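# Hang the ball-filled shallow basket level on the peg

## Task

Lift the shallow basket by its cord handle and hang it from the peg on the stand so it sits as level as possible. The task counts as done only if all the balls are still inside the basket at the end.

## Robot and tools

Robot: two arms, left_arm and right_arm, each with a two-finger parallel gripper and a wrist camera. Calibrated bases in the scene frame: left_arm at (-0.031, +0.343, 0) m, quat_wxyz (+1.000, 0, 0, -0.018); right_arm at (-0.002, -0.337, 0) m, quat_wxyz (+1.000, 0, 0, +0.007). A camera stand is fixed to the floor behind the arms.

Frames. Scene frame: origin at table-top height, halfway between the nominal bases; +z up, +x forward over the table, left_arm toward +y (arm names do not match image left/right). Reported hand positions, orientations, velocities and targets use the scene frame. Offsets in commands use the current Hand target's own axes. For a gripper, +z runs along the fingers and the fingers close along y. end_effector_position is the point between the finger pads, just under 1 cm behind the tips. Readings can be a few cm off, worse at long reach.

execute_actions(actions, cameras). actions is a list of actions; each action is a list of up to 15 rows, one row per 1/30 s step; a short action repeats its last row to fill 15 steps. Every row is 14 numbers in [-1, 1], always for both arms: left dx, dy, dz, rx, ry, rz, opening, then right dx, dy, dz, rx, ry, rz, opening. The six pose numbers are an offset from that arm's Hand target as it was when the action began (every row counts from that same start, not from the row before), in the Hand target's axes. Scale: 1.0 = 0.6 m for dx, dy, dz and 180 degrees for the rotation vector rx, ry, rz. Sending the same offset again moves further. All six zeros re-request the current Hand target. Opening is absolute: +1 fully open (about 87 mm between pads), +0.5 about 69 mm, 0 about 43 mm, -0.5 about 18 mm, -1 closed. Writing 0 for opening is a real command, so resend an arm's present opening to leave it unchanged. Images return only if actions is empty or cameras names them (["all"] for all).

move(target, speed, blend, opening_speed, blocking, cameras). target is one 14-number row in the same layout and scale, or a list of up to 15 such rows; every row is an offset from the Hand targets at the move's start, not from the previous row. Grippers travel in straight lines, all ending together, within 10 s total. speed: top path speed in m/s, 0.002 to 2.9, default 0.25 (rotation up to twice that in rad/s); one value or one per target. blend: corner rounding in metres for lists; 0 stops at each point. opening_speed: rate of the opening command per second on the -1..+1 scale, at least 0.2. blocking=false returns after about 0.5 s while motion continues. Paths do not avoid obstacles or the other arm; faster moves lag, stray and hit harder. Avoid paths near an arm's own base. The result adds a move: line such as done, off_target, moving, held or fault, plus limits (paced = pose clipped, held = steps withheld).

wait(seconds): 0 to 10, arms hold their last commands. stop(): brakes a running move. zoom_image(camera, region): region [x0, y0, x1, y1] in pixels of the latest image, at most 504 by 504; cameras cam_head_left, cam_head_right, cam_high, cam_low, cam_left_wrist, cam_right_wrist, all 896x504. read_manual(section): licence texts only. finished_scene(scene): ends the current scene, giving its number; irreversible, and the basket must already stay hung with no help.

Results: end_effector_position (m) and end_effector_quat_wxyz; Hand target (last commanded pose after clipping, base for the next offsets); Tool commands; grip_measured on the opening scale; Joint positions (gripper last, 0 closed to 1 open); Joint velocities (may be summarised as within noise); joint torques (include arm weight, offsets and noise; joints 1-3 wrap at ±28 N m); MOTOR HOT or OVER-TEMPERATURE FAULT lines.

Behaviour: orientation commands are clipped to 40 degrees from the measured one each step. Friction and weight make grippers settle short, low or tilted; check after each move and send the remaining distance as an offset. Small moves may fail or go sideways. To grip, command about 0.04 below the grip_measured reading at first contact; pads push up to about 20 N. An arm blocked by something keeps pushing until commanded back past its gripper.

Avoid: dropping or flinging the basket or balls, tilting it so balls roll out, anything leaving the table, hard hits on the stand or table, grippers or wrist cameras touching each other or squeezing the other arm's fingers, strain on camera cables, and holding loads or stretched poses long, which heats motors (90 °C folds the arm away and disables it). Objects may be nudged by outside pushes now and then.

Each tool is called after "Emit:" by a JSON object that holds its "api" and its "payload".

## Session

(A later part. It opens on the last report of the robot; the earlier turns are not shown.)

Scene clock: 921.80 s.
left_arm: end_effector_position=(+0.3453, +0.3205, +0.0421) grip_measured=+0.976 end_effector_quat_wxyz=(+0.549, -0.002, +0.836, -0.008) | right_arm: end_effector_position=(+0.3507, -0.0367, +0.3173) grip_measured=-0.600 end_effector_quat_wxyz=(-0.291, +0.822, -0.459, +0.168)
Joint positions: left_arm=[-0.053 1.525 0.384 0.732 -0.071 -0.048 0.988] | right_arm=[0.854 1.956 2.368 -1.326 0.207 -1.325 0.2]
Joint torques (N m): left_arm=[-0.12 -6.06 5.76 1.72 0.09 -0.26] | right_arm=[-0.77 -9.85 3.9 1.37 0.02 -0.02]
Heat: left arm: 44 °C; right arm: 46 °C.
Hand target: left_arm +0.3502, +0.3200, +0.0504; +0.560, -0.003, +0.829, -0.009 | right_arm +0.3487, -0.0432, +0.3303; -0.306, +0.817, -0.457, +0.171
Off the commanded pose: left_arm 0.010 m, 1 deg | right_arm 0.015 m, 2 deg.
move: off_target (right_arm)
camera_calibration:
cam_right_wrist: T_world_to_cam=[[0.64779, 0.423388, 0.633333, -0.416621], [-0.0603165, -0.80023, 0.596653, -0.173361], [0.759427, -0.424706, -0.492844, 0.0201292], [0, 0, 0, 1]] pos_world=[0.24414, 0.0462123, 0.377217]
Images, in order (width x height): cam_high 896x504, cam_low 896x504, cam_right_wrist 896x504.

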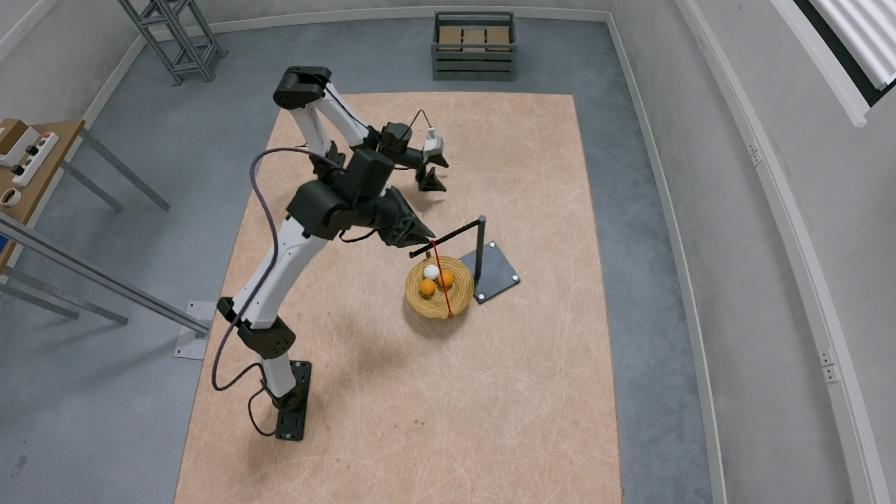

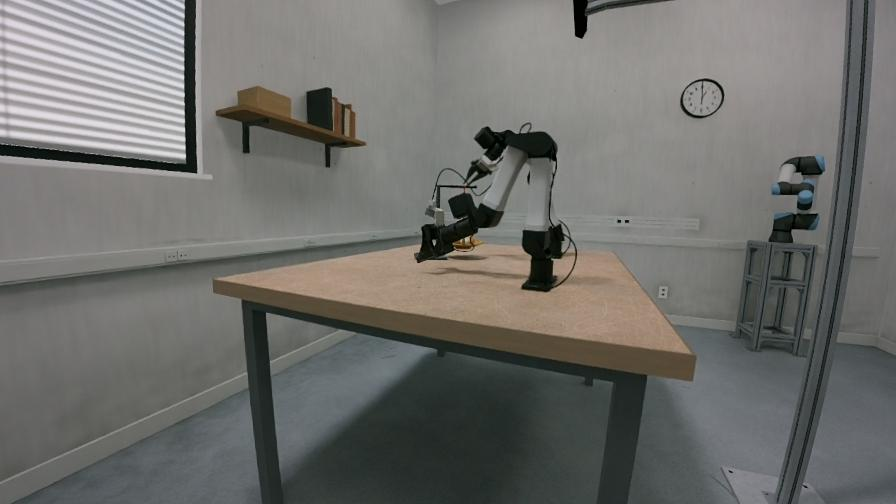

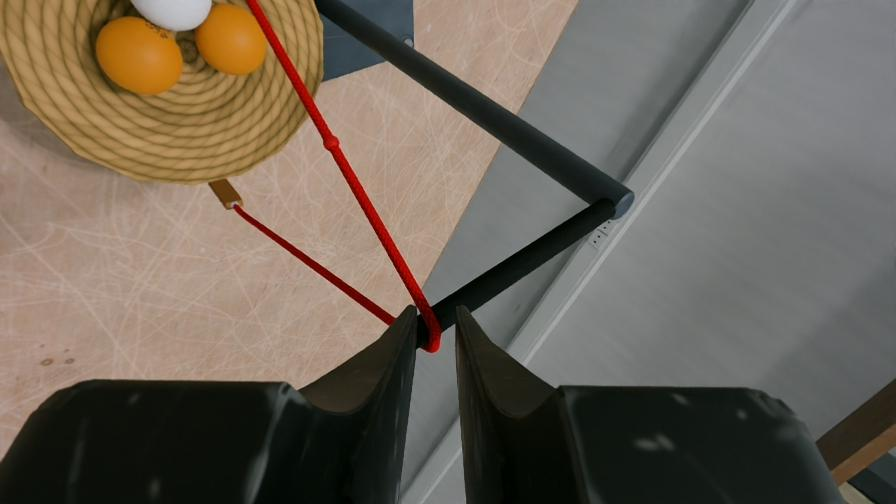

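Emit:
{"api": "move", "payload": {"target": [[0,0,0,0,0,0,1,0,0,-0.05,0,0,0,-0.6],[0,0,0,0,0,0,1,0,0,-0.25,0,0,0,-0.3]], "speed": [0.05,0.15], "blend": [0.01,0], "cameras": ["all"]}}

Emit:
{"api": "zoom_image", "payload": {"camera": "cam_high", "region": [380, 200, 500, 330]}}

Emit:
{"api": "zoom_image", "payload": {"camera": "cam_low", "region": [425, 160, 525, 255]}}

Scene clock: 931.87 s.
left_arm: end_effector_position=(+0.3453, +0.3205, +0.0421) grip_measured=+0.976 end_effector_quat_wxyz=(+0.549, -0.002, +0.836, -0.008) | right_arm: end_effector_position=(+0.2684, -0.0909, +0.4404) grip_measured=-0.300 end_effector_quat_wxyz=(-0.386, +0.796, -0.419, +0.202)
Joint positions: left_arm=[-0.053 1.525 0.384 0.732 -0.071 -0.048 0.988] | right_arm=[0.973 1.769 2.632 -1.57 0.299 -1.323 0.35]
Joint torques (N m): left_arm=[-0.16 -6.12 5.93 1.72 0.07 -0.23] | right_arm=[0.57 -5.18 3.3 1.45 0.21 0.27]
Heat: left arm: 44 °C; right arm: 46 °C.
Hand target: left_arm +0.3502, +0.3200, +0.0504; +0.560, -0.003, +0.829, -0.009 | right_arm +0.2648, -0.0948, +0.4433; -0.306, +0.817, -0.457, +0.171
Off the commanded pose: left_arm 0.010 m, 1 deg | right_arm 0.006 m, 11 deg.
joint sent to its limit (right arm) — joint 4 (wrist pitch), lower limit. The joint targets are off in orientation, not in position.
move: off_target (right_arm); target 2's new opening was sent with right_arm's hand 0.006 m and 11 deg from that target
camera_calibration:
cam_right_wrist: T_world_to_cam=[[0.500988, 0.364358, 0.785019, -0.451101], [-0.110413, -0.872739, 0.475537, -0.234936], [0.858382, -0.324914, -0.397002, 0.0606251], [0, 0, 0, 1]] pos_world=[0.148017, -0.0209775, 0.489912]

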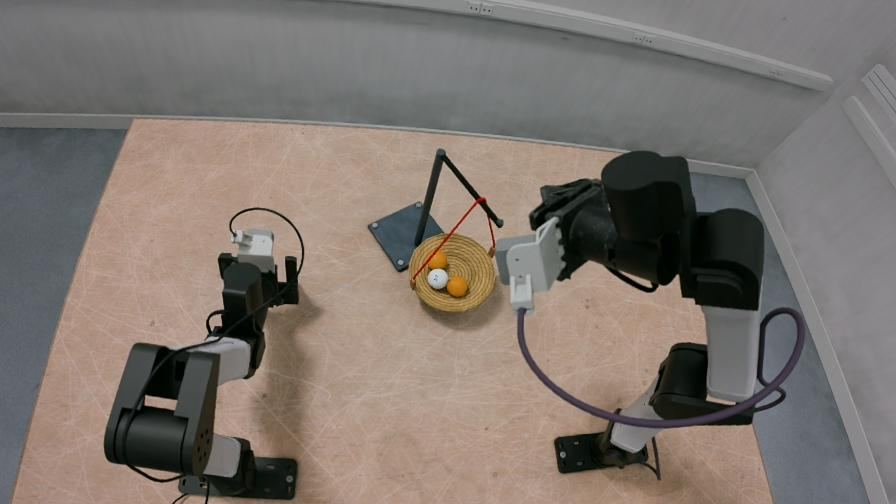

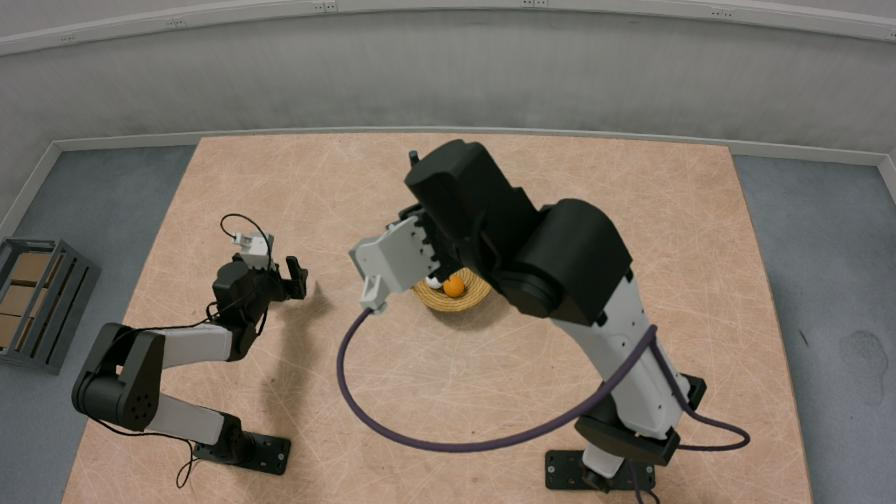

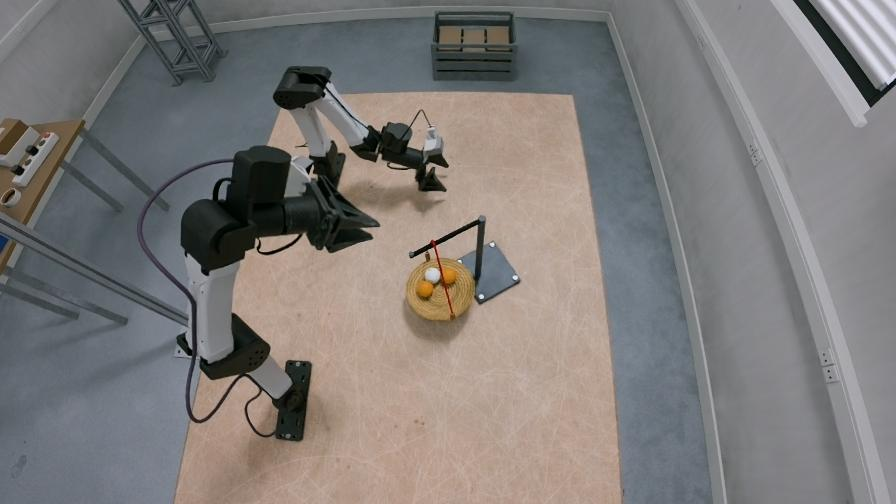

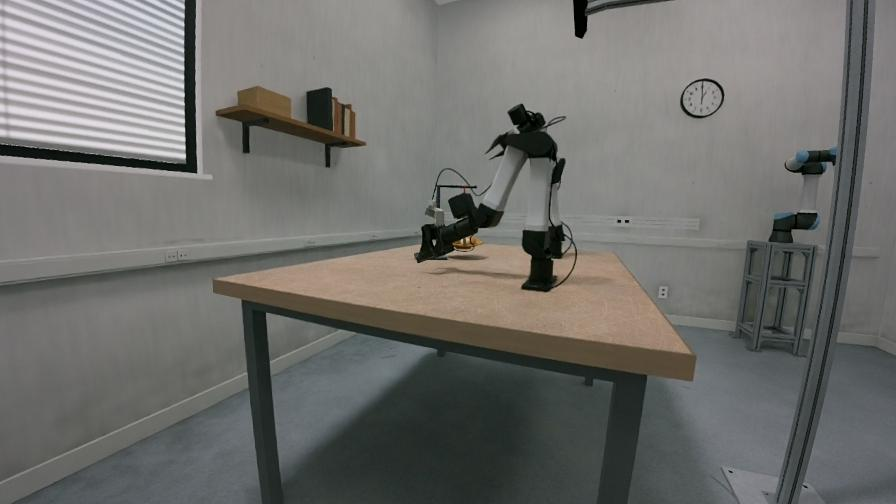

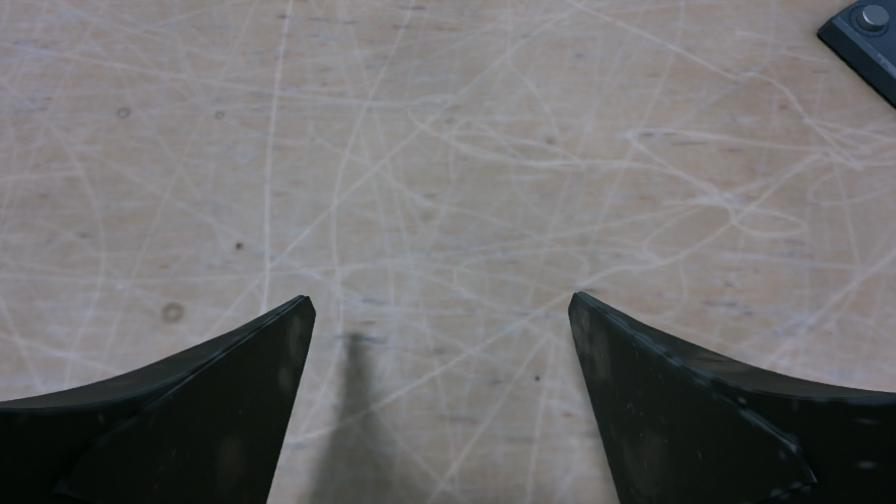

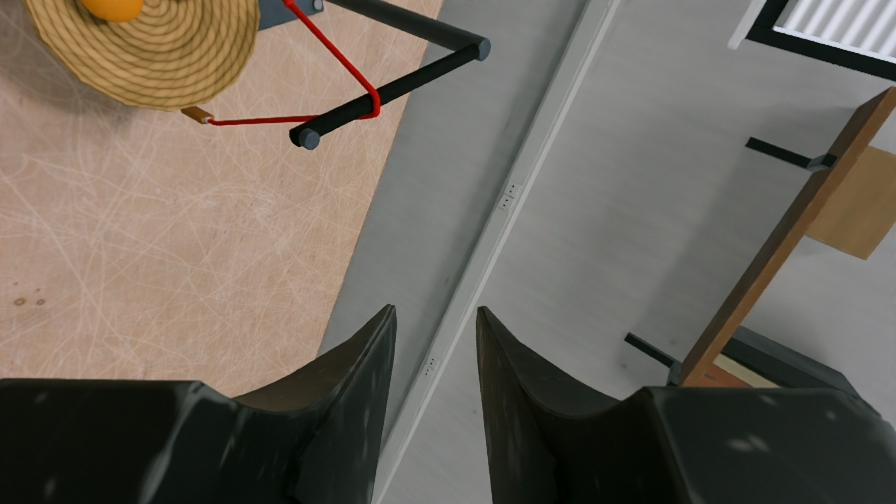

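Scaled by 3.877 from the camera's 896x504 image, which has a finer 1280x720 frame.

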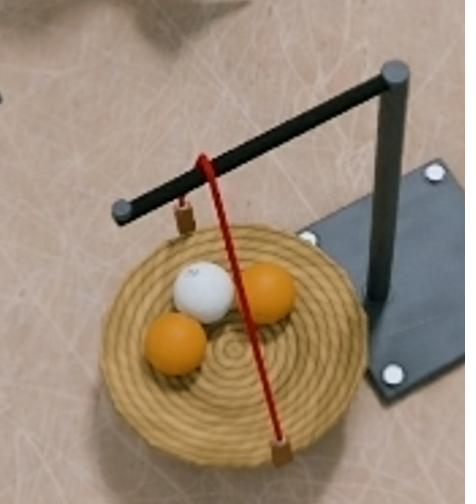

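Scaled by 5.040 from the camera's 896x504 image, which has a finer 1280x720 frame.

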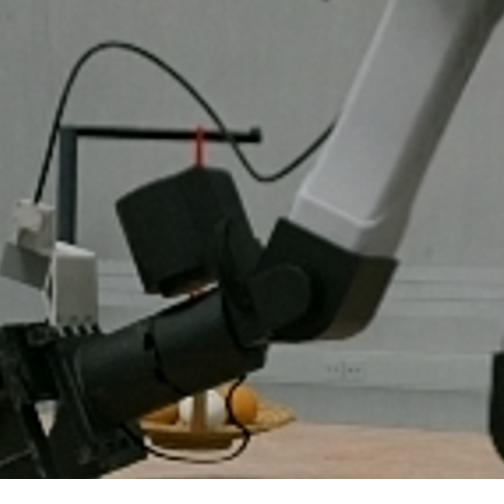

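Emit:
{"api": "move", "payload": {"target": [0,0,0,0,0,0,1,0.4332,0.316,0.1513,0.2433,0.002,0.5892,0], "speed": 0.3, "cameras": ["cam_head_left","cam_head_right","cam_high","cam_low"]}}

Emit:
{"api": "zoom_image", "payload": {"camera": "cam_head_left", "region": [395, 185, 515, 325]}}

Emit:
{"api": "zoom_image", "payload": {"camera": "cam_head_right", "region": [395, 185, 515, 325]}}

Emit:
{"api": "zoom_image", "payload": {"camera": "cam_high", "region": [390, 210, 490, 330]}}

Scene clock: 963.83 s.
left_arm: end_effector_position=(+0.3453, +0.3205, +0.0421) grip_measured=+0.976 end_effector_quat_wxyz=(+0.549, -0.002, +0.836, -0.008) | right_arm: end_effector_position=(+0.3273, -0.3601, +0.2568) grip_measured=+0.000 end_effector_quat_wxyz=(+0.564, +0.009, +0.826, -0.011)
Joint positions: left_arm=[-0.053 1.525 0.384 0.732 -0.071 -0.048 0.988] | right_arm=[-0.118 0.954 0.945 -0.364 -0.069 -0.036 0.5]
Joint torques (N m): left_arm=[-0.09 -6.11 5.81 1.74 0.08 -0.3] | right_arm=[-0.7 -0.5 5.22 1.88 -0.07 0.17]
Heat: left arm: 44 °C; right arm: 38 °C.
Hand target: left_arm +0.3502, +0.3200, +0.0504; +0.560, -0.003, +0.829, -0.009 | right_arm +0.3298, -0.3599, +0.2501; +0.559, +0.014, +0.829, -0.003
Off the commanded pose: left_arm 0.010 m, 1 deg | right_arm 0.007 m, 1 deg.
move: done
Images, in order (width x height): cam_head_left 896x504, cam_head_right 896x504, cam_high 896x504, cam_low 896x504.

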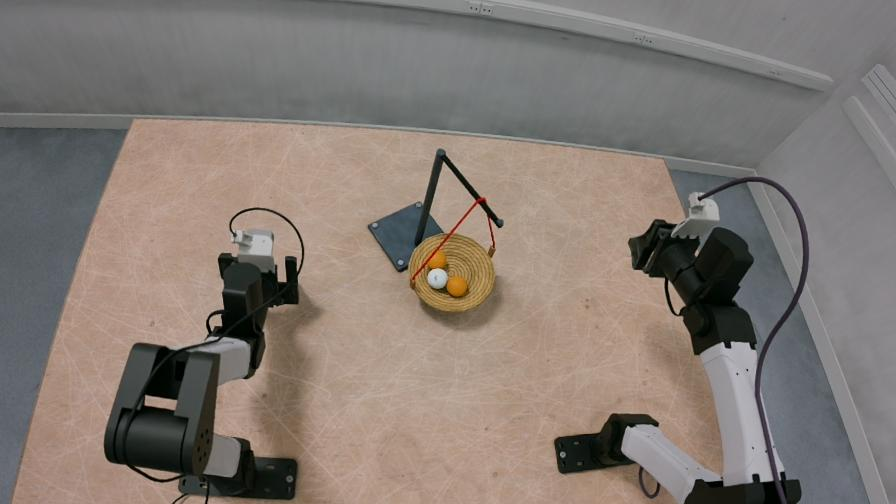

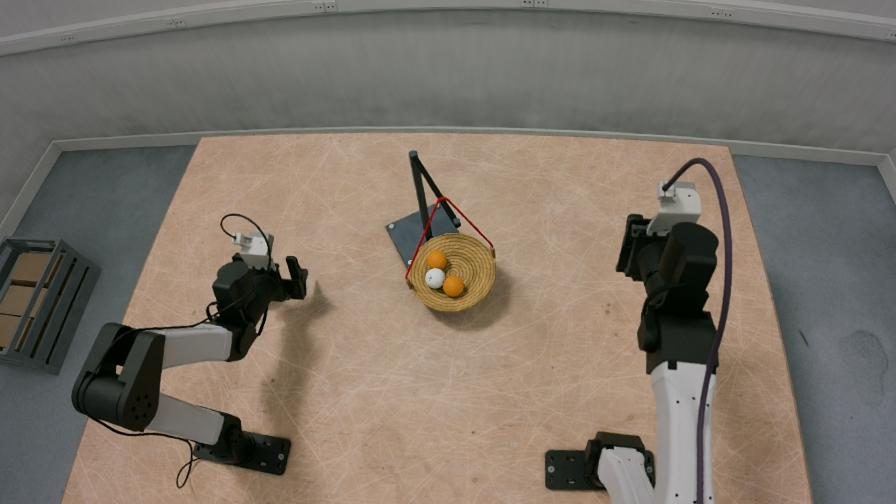

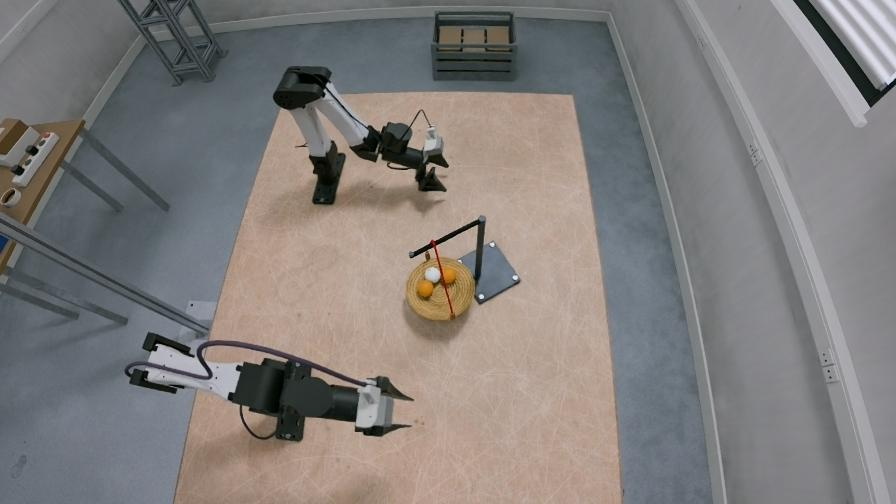

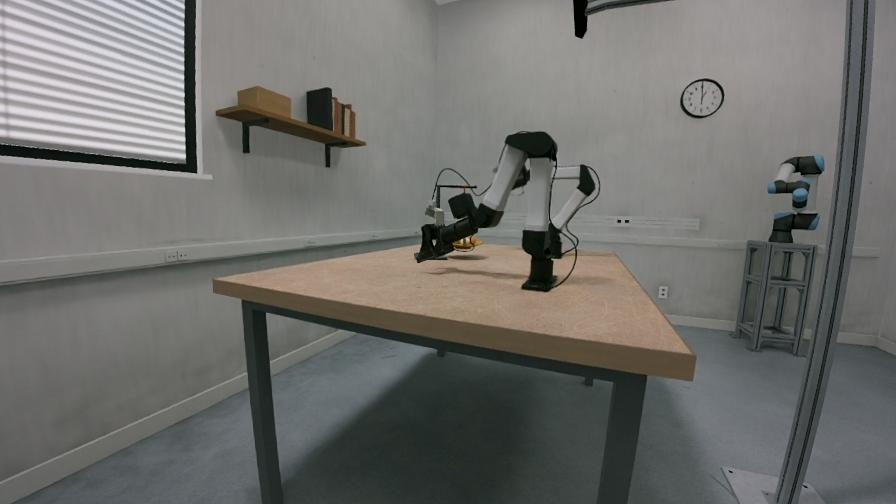

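Scaled by 3.600 from the camera's 896x504 image, which has a finer 1280x720 frame.

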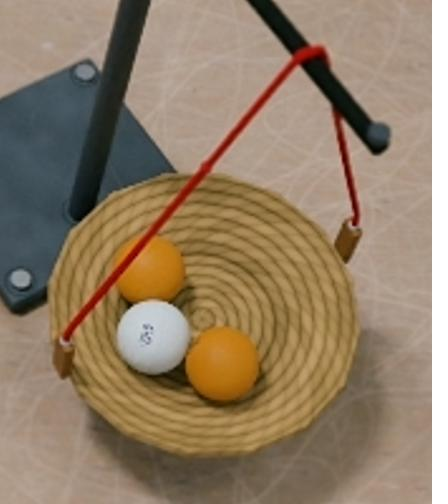

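Scaled by 3.600 from the camera's 896x504 image, which has a finer 1280x720 frame.

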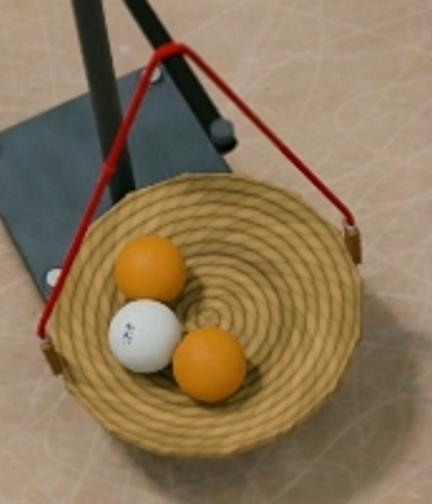

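Scaled by 4.200 from the camera's 896x504 image, which has a finer 1280x720 frame.

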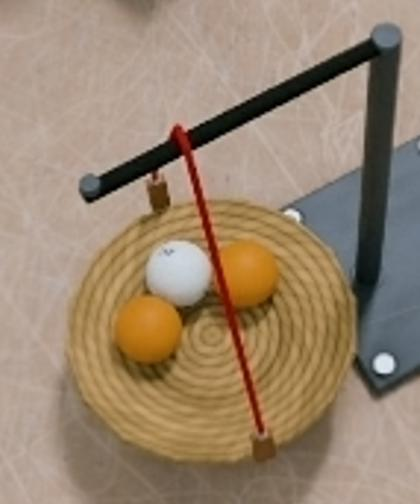

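Emit:
{"api": "move", "payload": {"target": [[0,0,0,0,0,0,1,0.0205,0.4285,-0.1823,-0.2067,-0.0126,0.0713,0],[0,0,0,0,0,0,1,0.0082,0.4977,-0.0892,-0.2067,-0.0126,0.0713,0]], "speed": [0.25,0.1], "blend": [0.02,0], "cameras": ["cam_head_left","cam_high","cam_right_wrist"]}}

Scene clock: 1068.37 s.
left_arm: end_effector_position=(+0.3453, +0.3205, +0.0421) grip_measured=+0.976 end_effector_quat_wxyz=(+0.549, -0.002, +0.836, -0.008) | right_arm: end_effector_position=(+0.2811, -0.0646, +0.2552) grip_measured=+0.000 end_effector_quat_wxyz=(+0.541, -0.079, +0.778, +0.310)
Joint positions: left_arm=[-0.053 1.525 0.384 0.732 -0.071 -0.048 0.988] | right_arm=[0.78 1.119 0.868 0.024 0.168 0.458 0.5]
Joint torques (N m): left_arm=[-0.17 -6.06 5.71 1.75 0.07 -0.25] | right_arm=[-0.72 -1.54 8.8 1.98 -0.04 0.07]
Heat: left arm: 44 °C; right arm: 39 °C.
Hand target: left_arm +0.3502, +0.3200, +0.0504; +0.560, -0.003, +0.829, -0.009 | right_arm +0.2863, -0.0602, +0.2688; +0.548, -0.074, +0.769, +0.322
Off the commanded pose: left_arm 0.010 m, 1 deg | right_arm 0.015 m, 2 deg.
move: off_target (right_arm)
camera_calibration:
cam_right_wrist: T_world_to_cam=[[0.464509, -0.799503, -0.380824, -0.0890468], [-0.857156, -0.297853, -0.420199, 0.353087], [0.222521, 0.521612, -0.823654, 0.326947], [0, 0, 0, 1]] pos_world=[0.271261, -0.136565, 0.383746]
Images, in order (width x height): cam_head_left 896x504, cam_high 896x504, cam_right_wrist 896x504.

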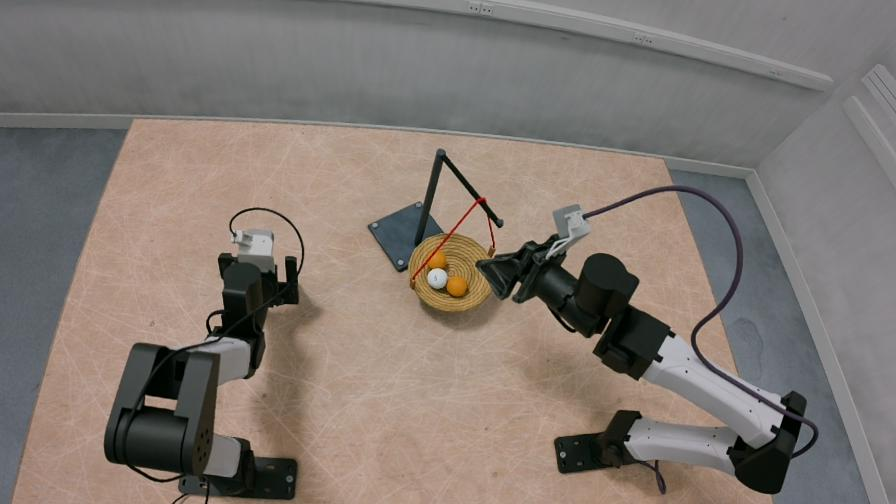

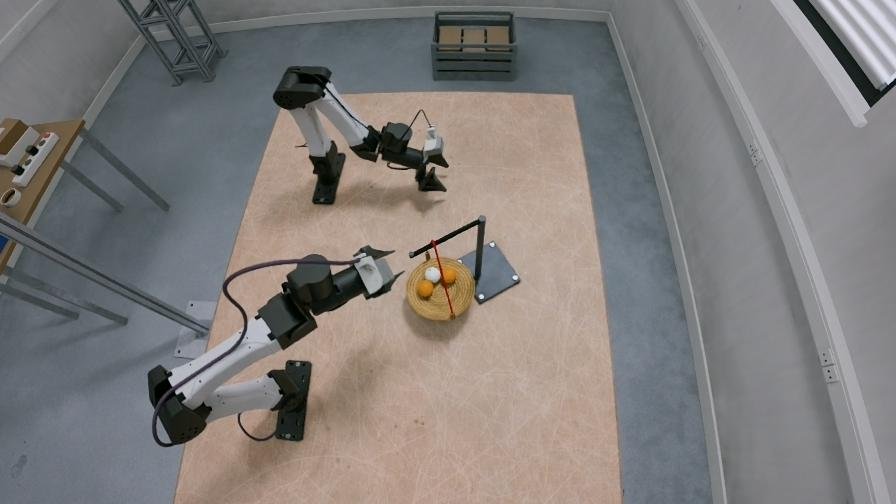

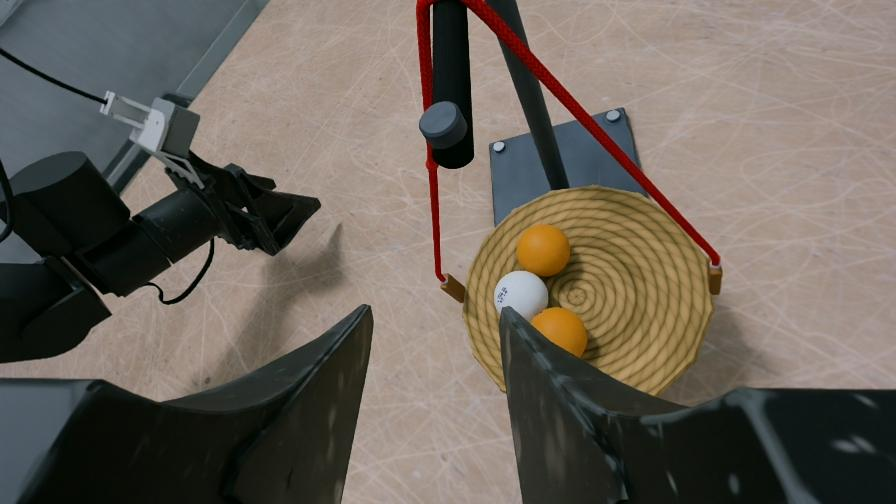

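Emit:
{"api": "move", "payload": {"target": [0,0,0,0,0,0,1,-0.0142,0.0077,0.125,0,0,0,0], "speed": 0.06, "cameras": ["cam_head_left","cam_high","cam_right_wrist"]}}

Emit:
{"api": "zoom_image", "payload": {"camera": "cam_high", "region": [390, 210, 490, 330]}}

Emit:
{"api": "zoom_image", "payload": {"camera": "cam_head_left", "region": [395, 185, 515, 325]}}

Scene clock: 1092.03 s.
left_arm: end_effector_position=(+0.3453, +0.3205, +0.0421) grip_measured=+0.976 end_effector_quat_wxyz=(+0.549, -0.002, +0.836, -0.008) | right_arm: end_effector_position=(+0.3402, -0.0196, +0.2522) grip_measured=+0.000 end_effector_quat_wxyz=(+0.540, -0.076, +0.778, +0.313)
Joint positions: left_arm=[-0.053 1.525 0.384 0.732 -0.071 -0.048 0.988] | right_arm=[0.743 1.419 1.06 0.134 0.131 0.458 0.5]
Joint torques (N m): left_arm=[-0.28 -6.13 5.76 1.76 0.05 -0.25] | right_arm=[-0.73 -3.41 8.91 1.93 -0.04 0]
Heat: left arm: 44 °C; right arm: 43 °C.
Hand target: left_arm +0.3502, +0.3200, +0.0504; +0.560, -0.003, +0.829, -0.009 | right_arm +0.3470, -0.0153, +0.2639; +0.548, -0.074, +0.769, +0.322
Off the commanded pose: left_arm 0.010 m, 1 deg | right_arm 0.014 m, 2 deg.
move: off_target (right_arm)
camera_calibration:
cam_right_wrist: T_world_to_cam=[[0.462093, -0.797038, -0.388846, -0.078807], [-0.859028, -0.293354, -0.41954, 0.416517], [0.22032, 0.527896, -0.820235, 0.288014], [0, 0, 0, 1]] pos_world=[0.330761, -0.0926665, 0.380341]
Images, in order (width x height): cam_head_left 896x504, cam_high 896x504, cam_right_wrist 896x504.

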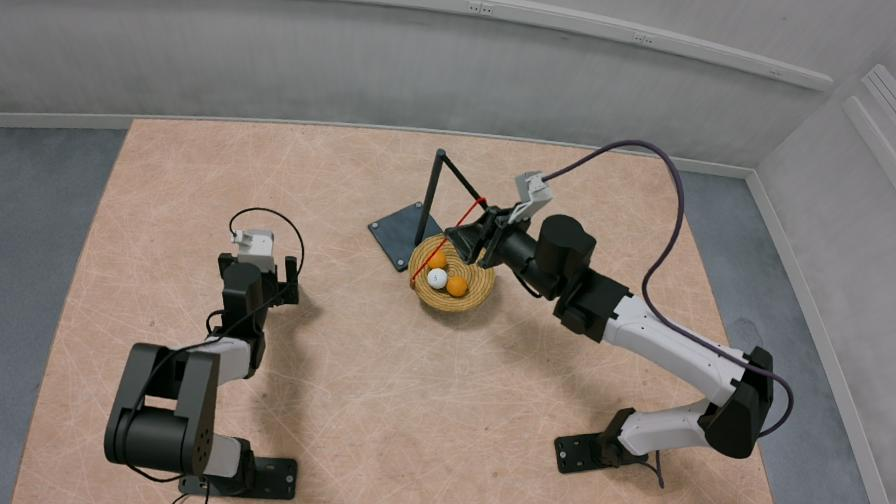

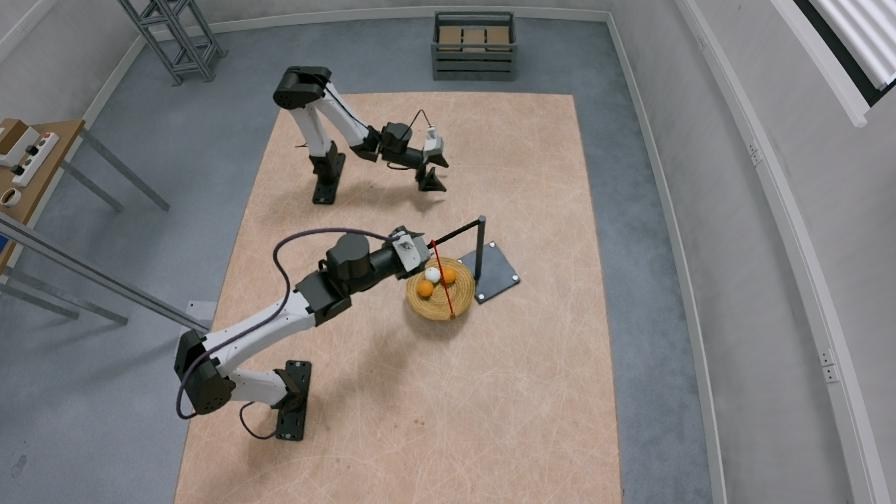

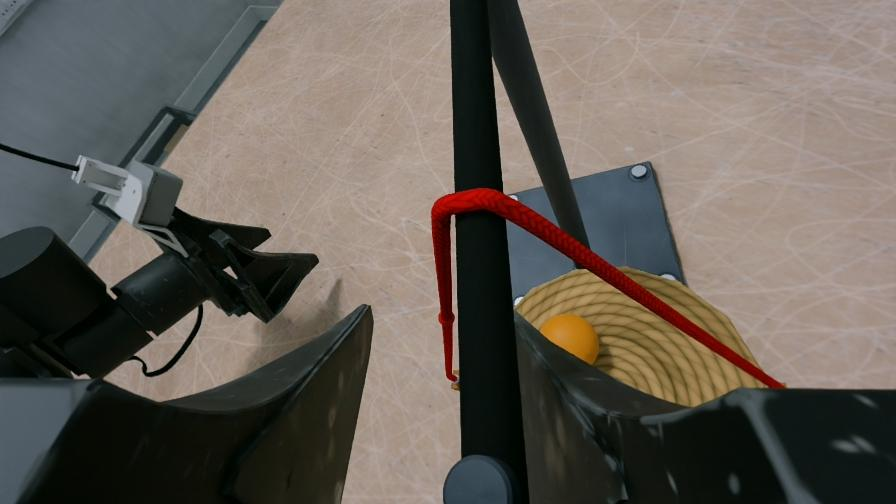

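Scaled by 4.200 from the camera's 896x504 image, which has a finer 1280x720 frame.

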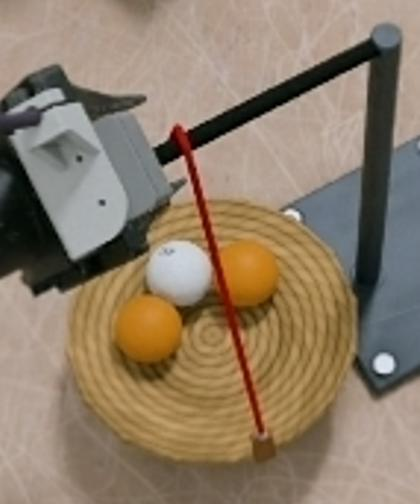

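Scaled by 3.600 from the camera's 896x504 image, which has a finer 1280x720 frame.

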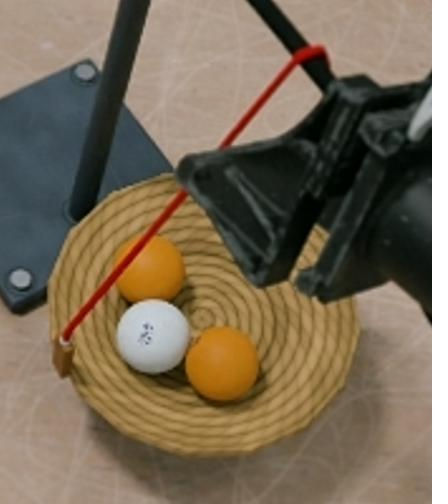

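Emit:
{"api": "move", "payload": {"target": [[0,0,0,0,0,0,1,0,0,0.014,0,0,0,0],[0,0,0,0,0,0,1,0,0,0.014,0,0,0,-0.95]], "speed": 0.03, "opening_speed": 0.5, "cameras": ["cam_head_left","cam_right_wrist"]}}

Scene clock: 1107.57 s.
left_arm: end_effector_position=(+0.3453, +0.3205, +0.0421) grip_measured=+0.976 end_effector_quat_wxyz=(+0.549, -0.002, +0.836, -0.008) | right_arm: end_effector_position=(+0.3500, -0.0235, +0.2486) grip_measured=-0.854 end_effector_quat_wxyz=(+0.540, -0.066, +0.784, +0.299)
Joint positions: left_arm=[-0.053 1.525 0.384 0.732 -0.071 -0.048 0.988] | right_arm=[0.73 1.443 1.082 0.118 0.152 0.458 0.073]
Joint torques (N m): left_arm=[-0.25 -6.04 5.76 1.74 0.09 -0.26] | right_arm=[0.14 -3.22 8.69 2.14 -0.25 -0.01]
Heat: left arm: 44 °C; right arm: 44 °C.
Hand target: left_arm +0.3502, +0.3200, +0.0504; +0.560, -0.003, +0.829, -0.009 | right_arm +0.3538, -0.0106, +0.2624; +0.548, -0.074, +0.769, +0.322
Off the commanded pose: left_arm 0.010 m, 1 deg | right_arm 0.019 m, 3 deg.
move: off_target (right_arm); target 2's new opening was sent with right_arm's hand 0.015 m and 2 deg from that target
camera_calibration:
cam_right_wrist: T_world_to_cam=[[0.432393, -0.817386, -0.380679, -0.079898], [-0.872105, -0.271859, -0.406847, 0.424159], [0.229061, 0.50791, -0.830397, 0.28384], [0, 0, 0, 1]] pos_world=[0.339442, -0.0941611, 0.377852]
Images, in order (width x height): cam_head_left 896x504, cam_right_wrist 896x504.

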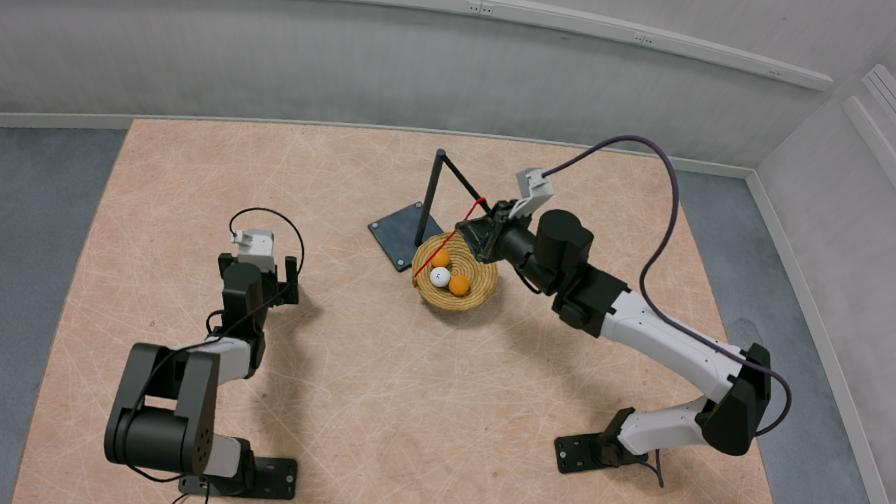

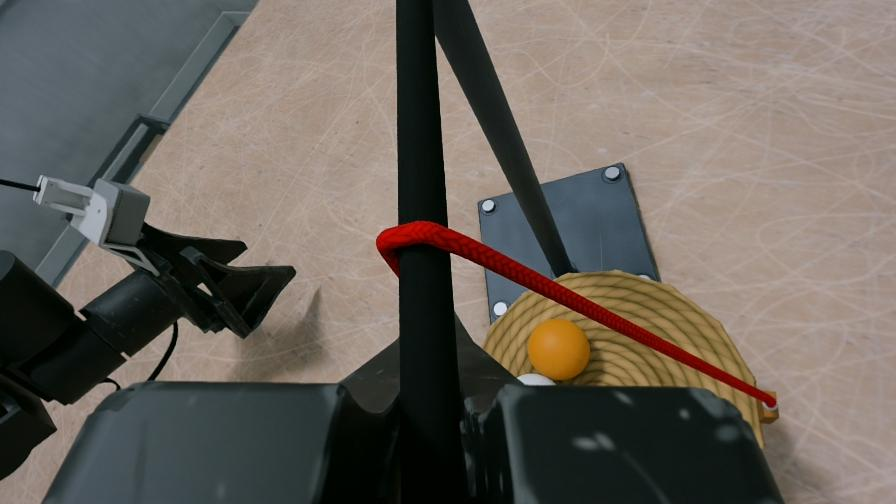

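Emit:
{"api": "move", "payload": {"target": [0,0,0,0,0,0,1,-0.0178,0.0083,-0.0038,0,0,0,-0.95], "speed": 0.03, "cameras": ["cam_head_left","cam_head_right","cam_high","cam_right_wrist"]}}

Emit:
{"api": "zoom_image", "payload": {"camera": "cam_head_left", "region": [395, 185, 515, 325]}}

Emit:
{"api": "zoom_image", "payload": {"camera": "cam_head_right", "region": [395, 185, 515, 325]}}

Emit:
{"api": "zoom_image", "payload": {"camera": "cam_high", "region": [390, 210, 490, 330]}}

Scene clock: 1120.73 s.
left_arm: end_effector_position=(+0.3453, +0.3205, +0.0421) grip_measured=+0.976 end_effector_quat_wxyz=(+0.549, -0.002, +0.836, -0.008) | right_arm: end_effector_position=(+0.3485, -0.0249, +0.2479) grip_measured=-0.858 end_effector_quat_wxyz=(+0.532, -0.068, +0.792, +0.292)
Joint positions: left_arm=[-0.053 1.525 0.384 0.732 -0.071 -0.048 0.988] | right_arm=[0.73 1.443 1.104 0.07 0.152 0.458 0.071]
Joint torques (N m): left_arm=[-0.25 -6.09 5.76 1.73 0.07 -0.3] | right_arm=[0.1 -3.79 10.29 2.14 -0.26 -0.02]
Heat: left arm: 44 °C; right arm: 45 °C.
Hand target: left_arm +0.3502, +0.3200, +0.0504; +0.560, -0.003, +0.829, -0.009 | right_arm +0.3538, -0.0106, +0.2743; +0.548, -0.074, +0.769, +0.322
Off the commanded pose: left_arm 0.010 m, 1 deg | right_arm 0.031 m, 5 deg.
move: off_target (right_arm)
camera_calibration:
cam_right_wrist: T_world_to_cam=[[0.424793, -0.824311, -0.374248, -0.0797771], [-0.879858, -0.278628, -0.38499, 0.419343], [0.213075, 0.492826, -0.843636, 0.292874], [0, 0, 0, 1]] pos_world=[0.340447, -0.0932564, 0.378665]
Images, in order (width x height): cam_head_left 896x504, cam_head_right 896x504, cam_high 896x504, cam_right_wrist 896x504.

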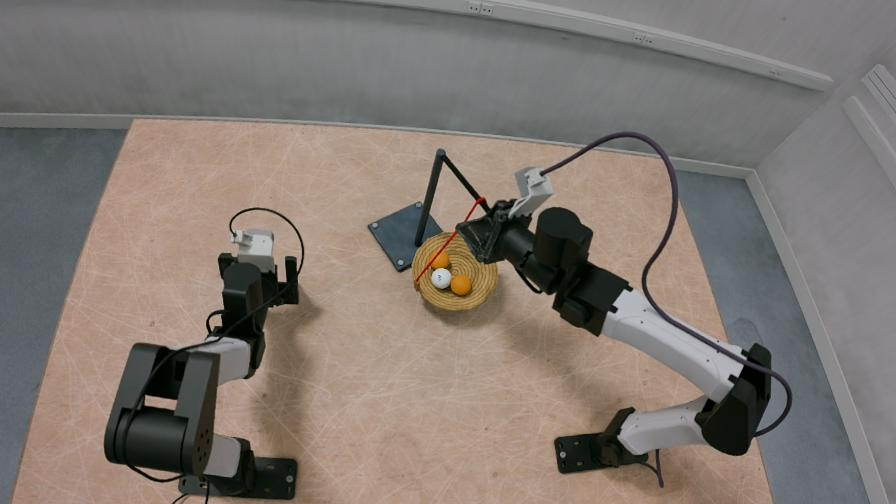

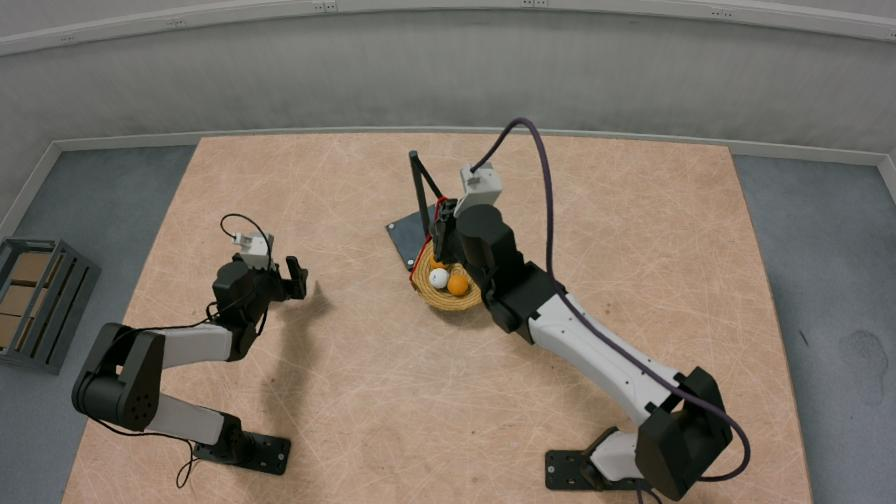

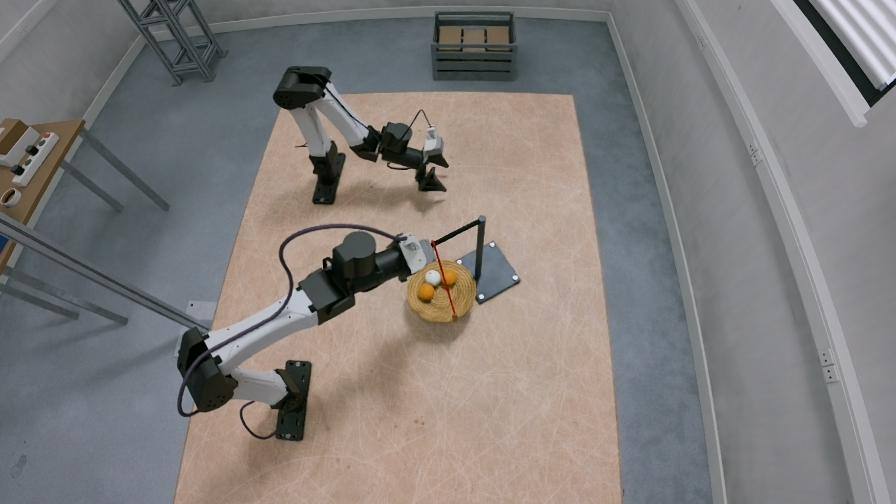

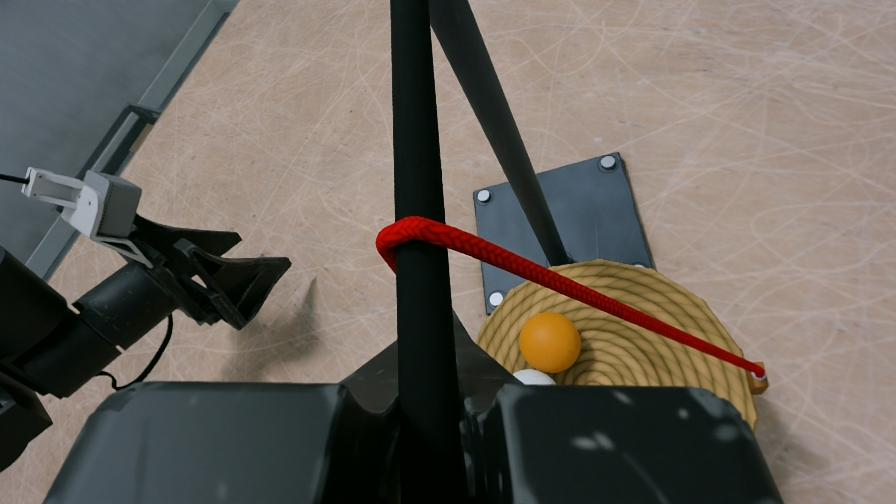

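Scaled by 3.600 from the camera's 896x504 image, which has a finer 1280x720 frame.

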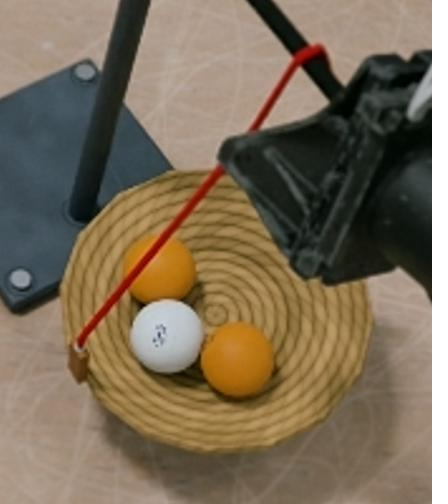

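Scaled by 3.600 from the camera's 896x504 image, which has a finer 1280x720 frame.

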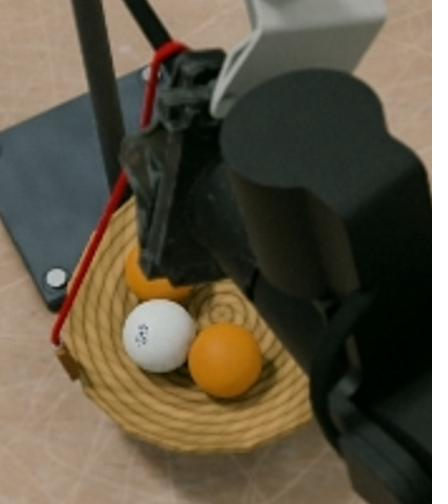

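Scaled by 4.200 from the camera's 896x504 image, which has a finer 1280x720 frame.

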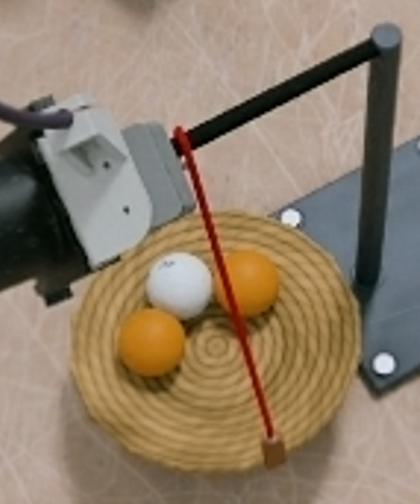

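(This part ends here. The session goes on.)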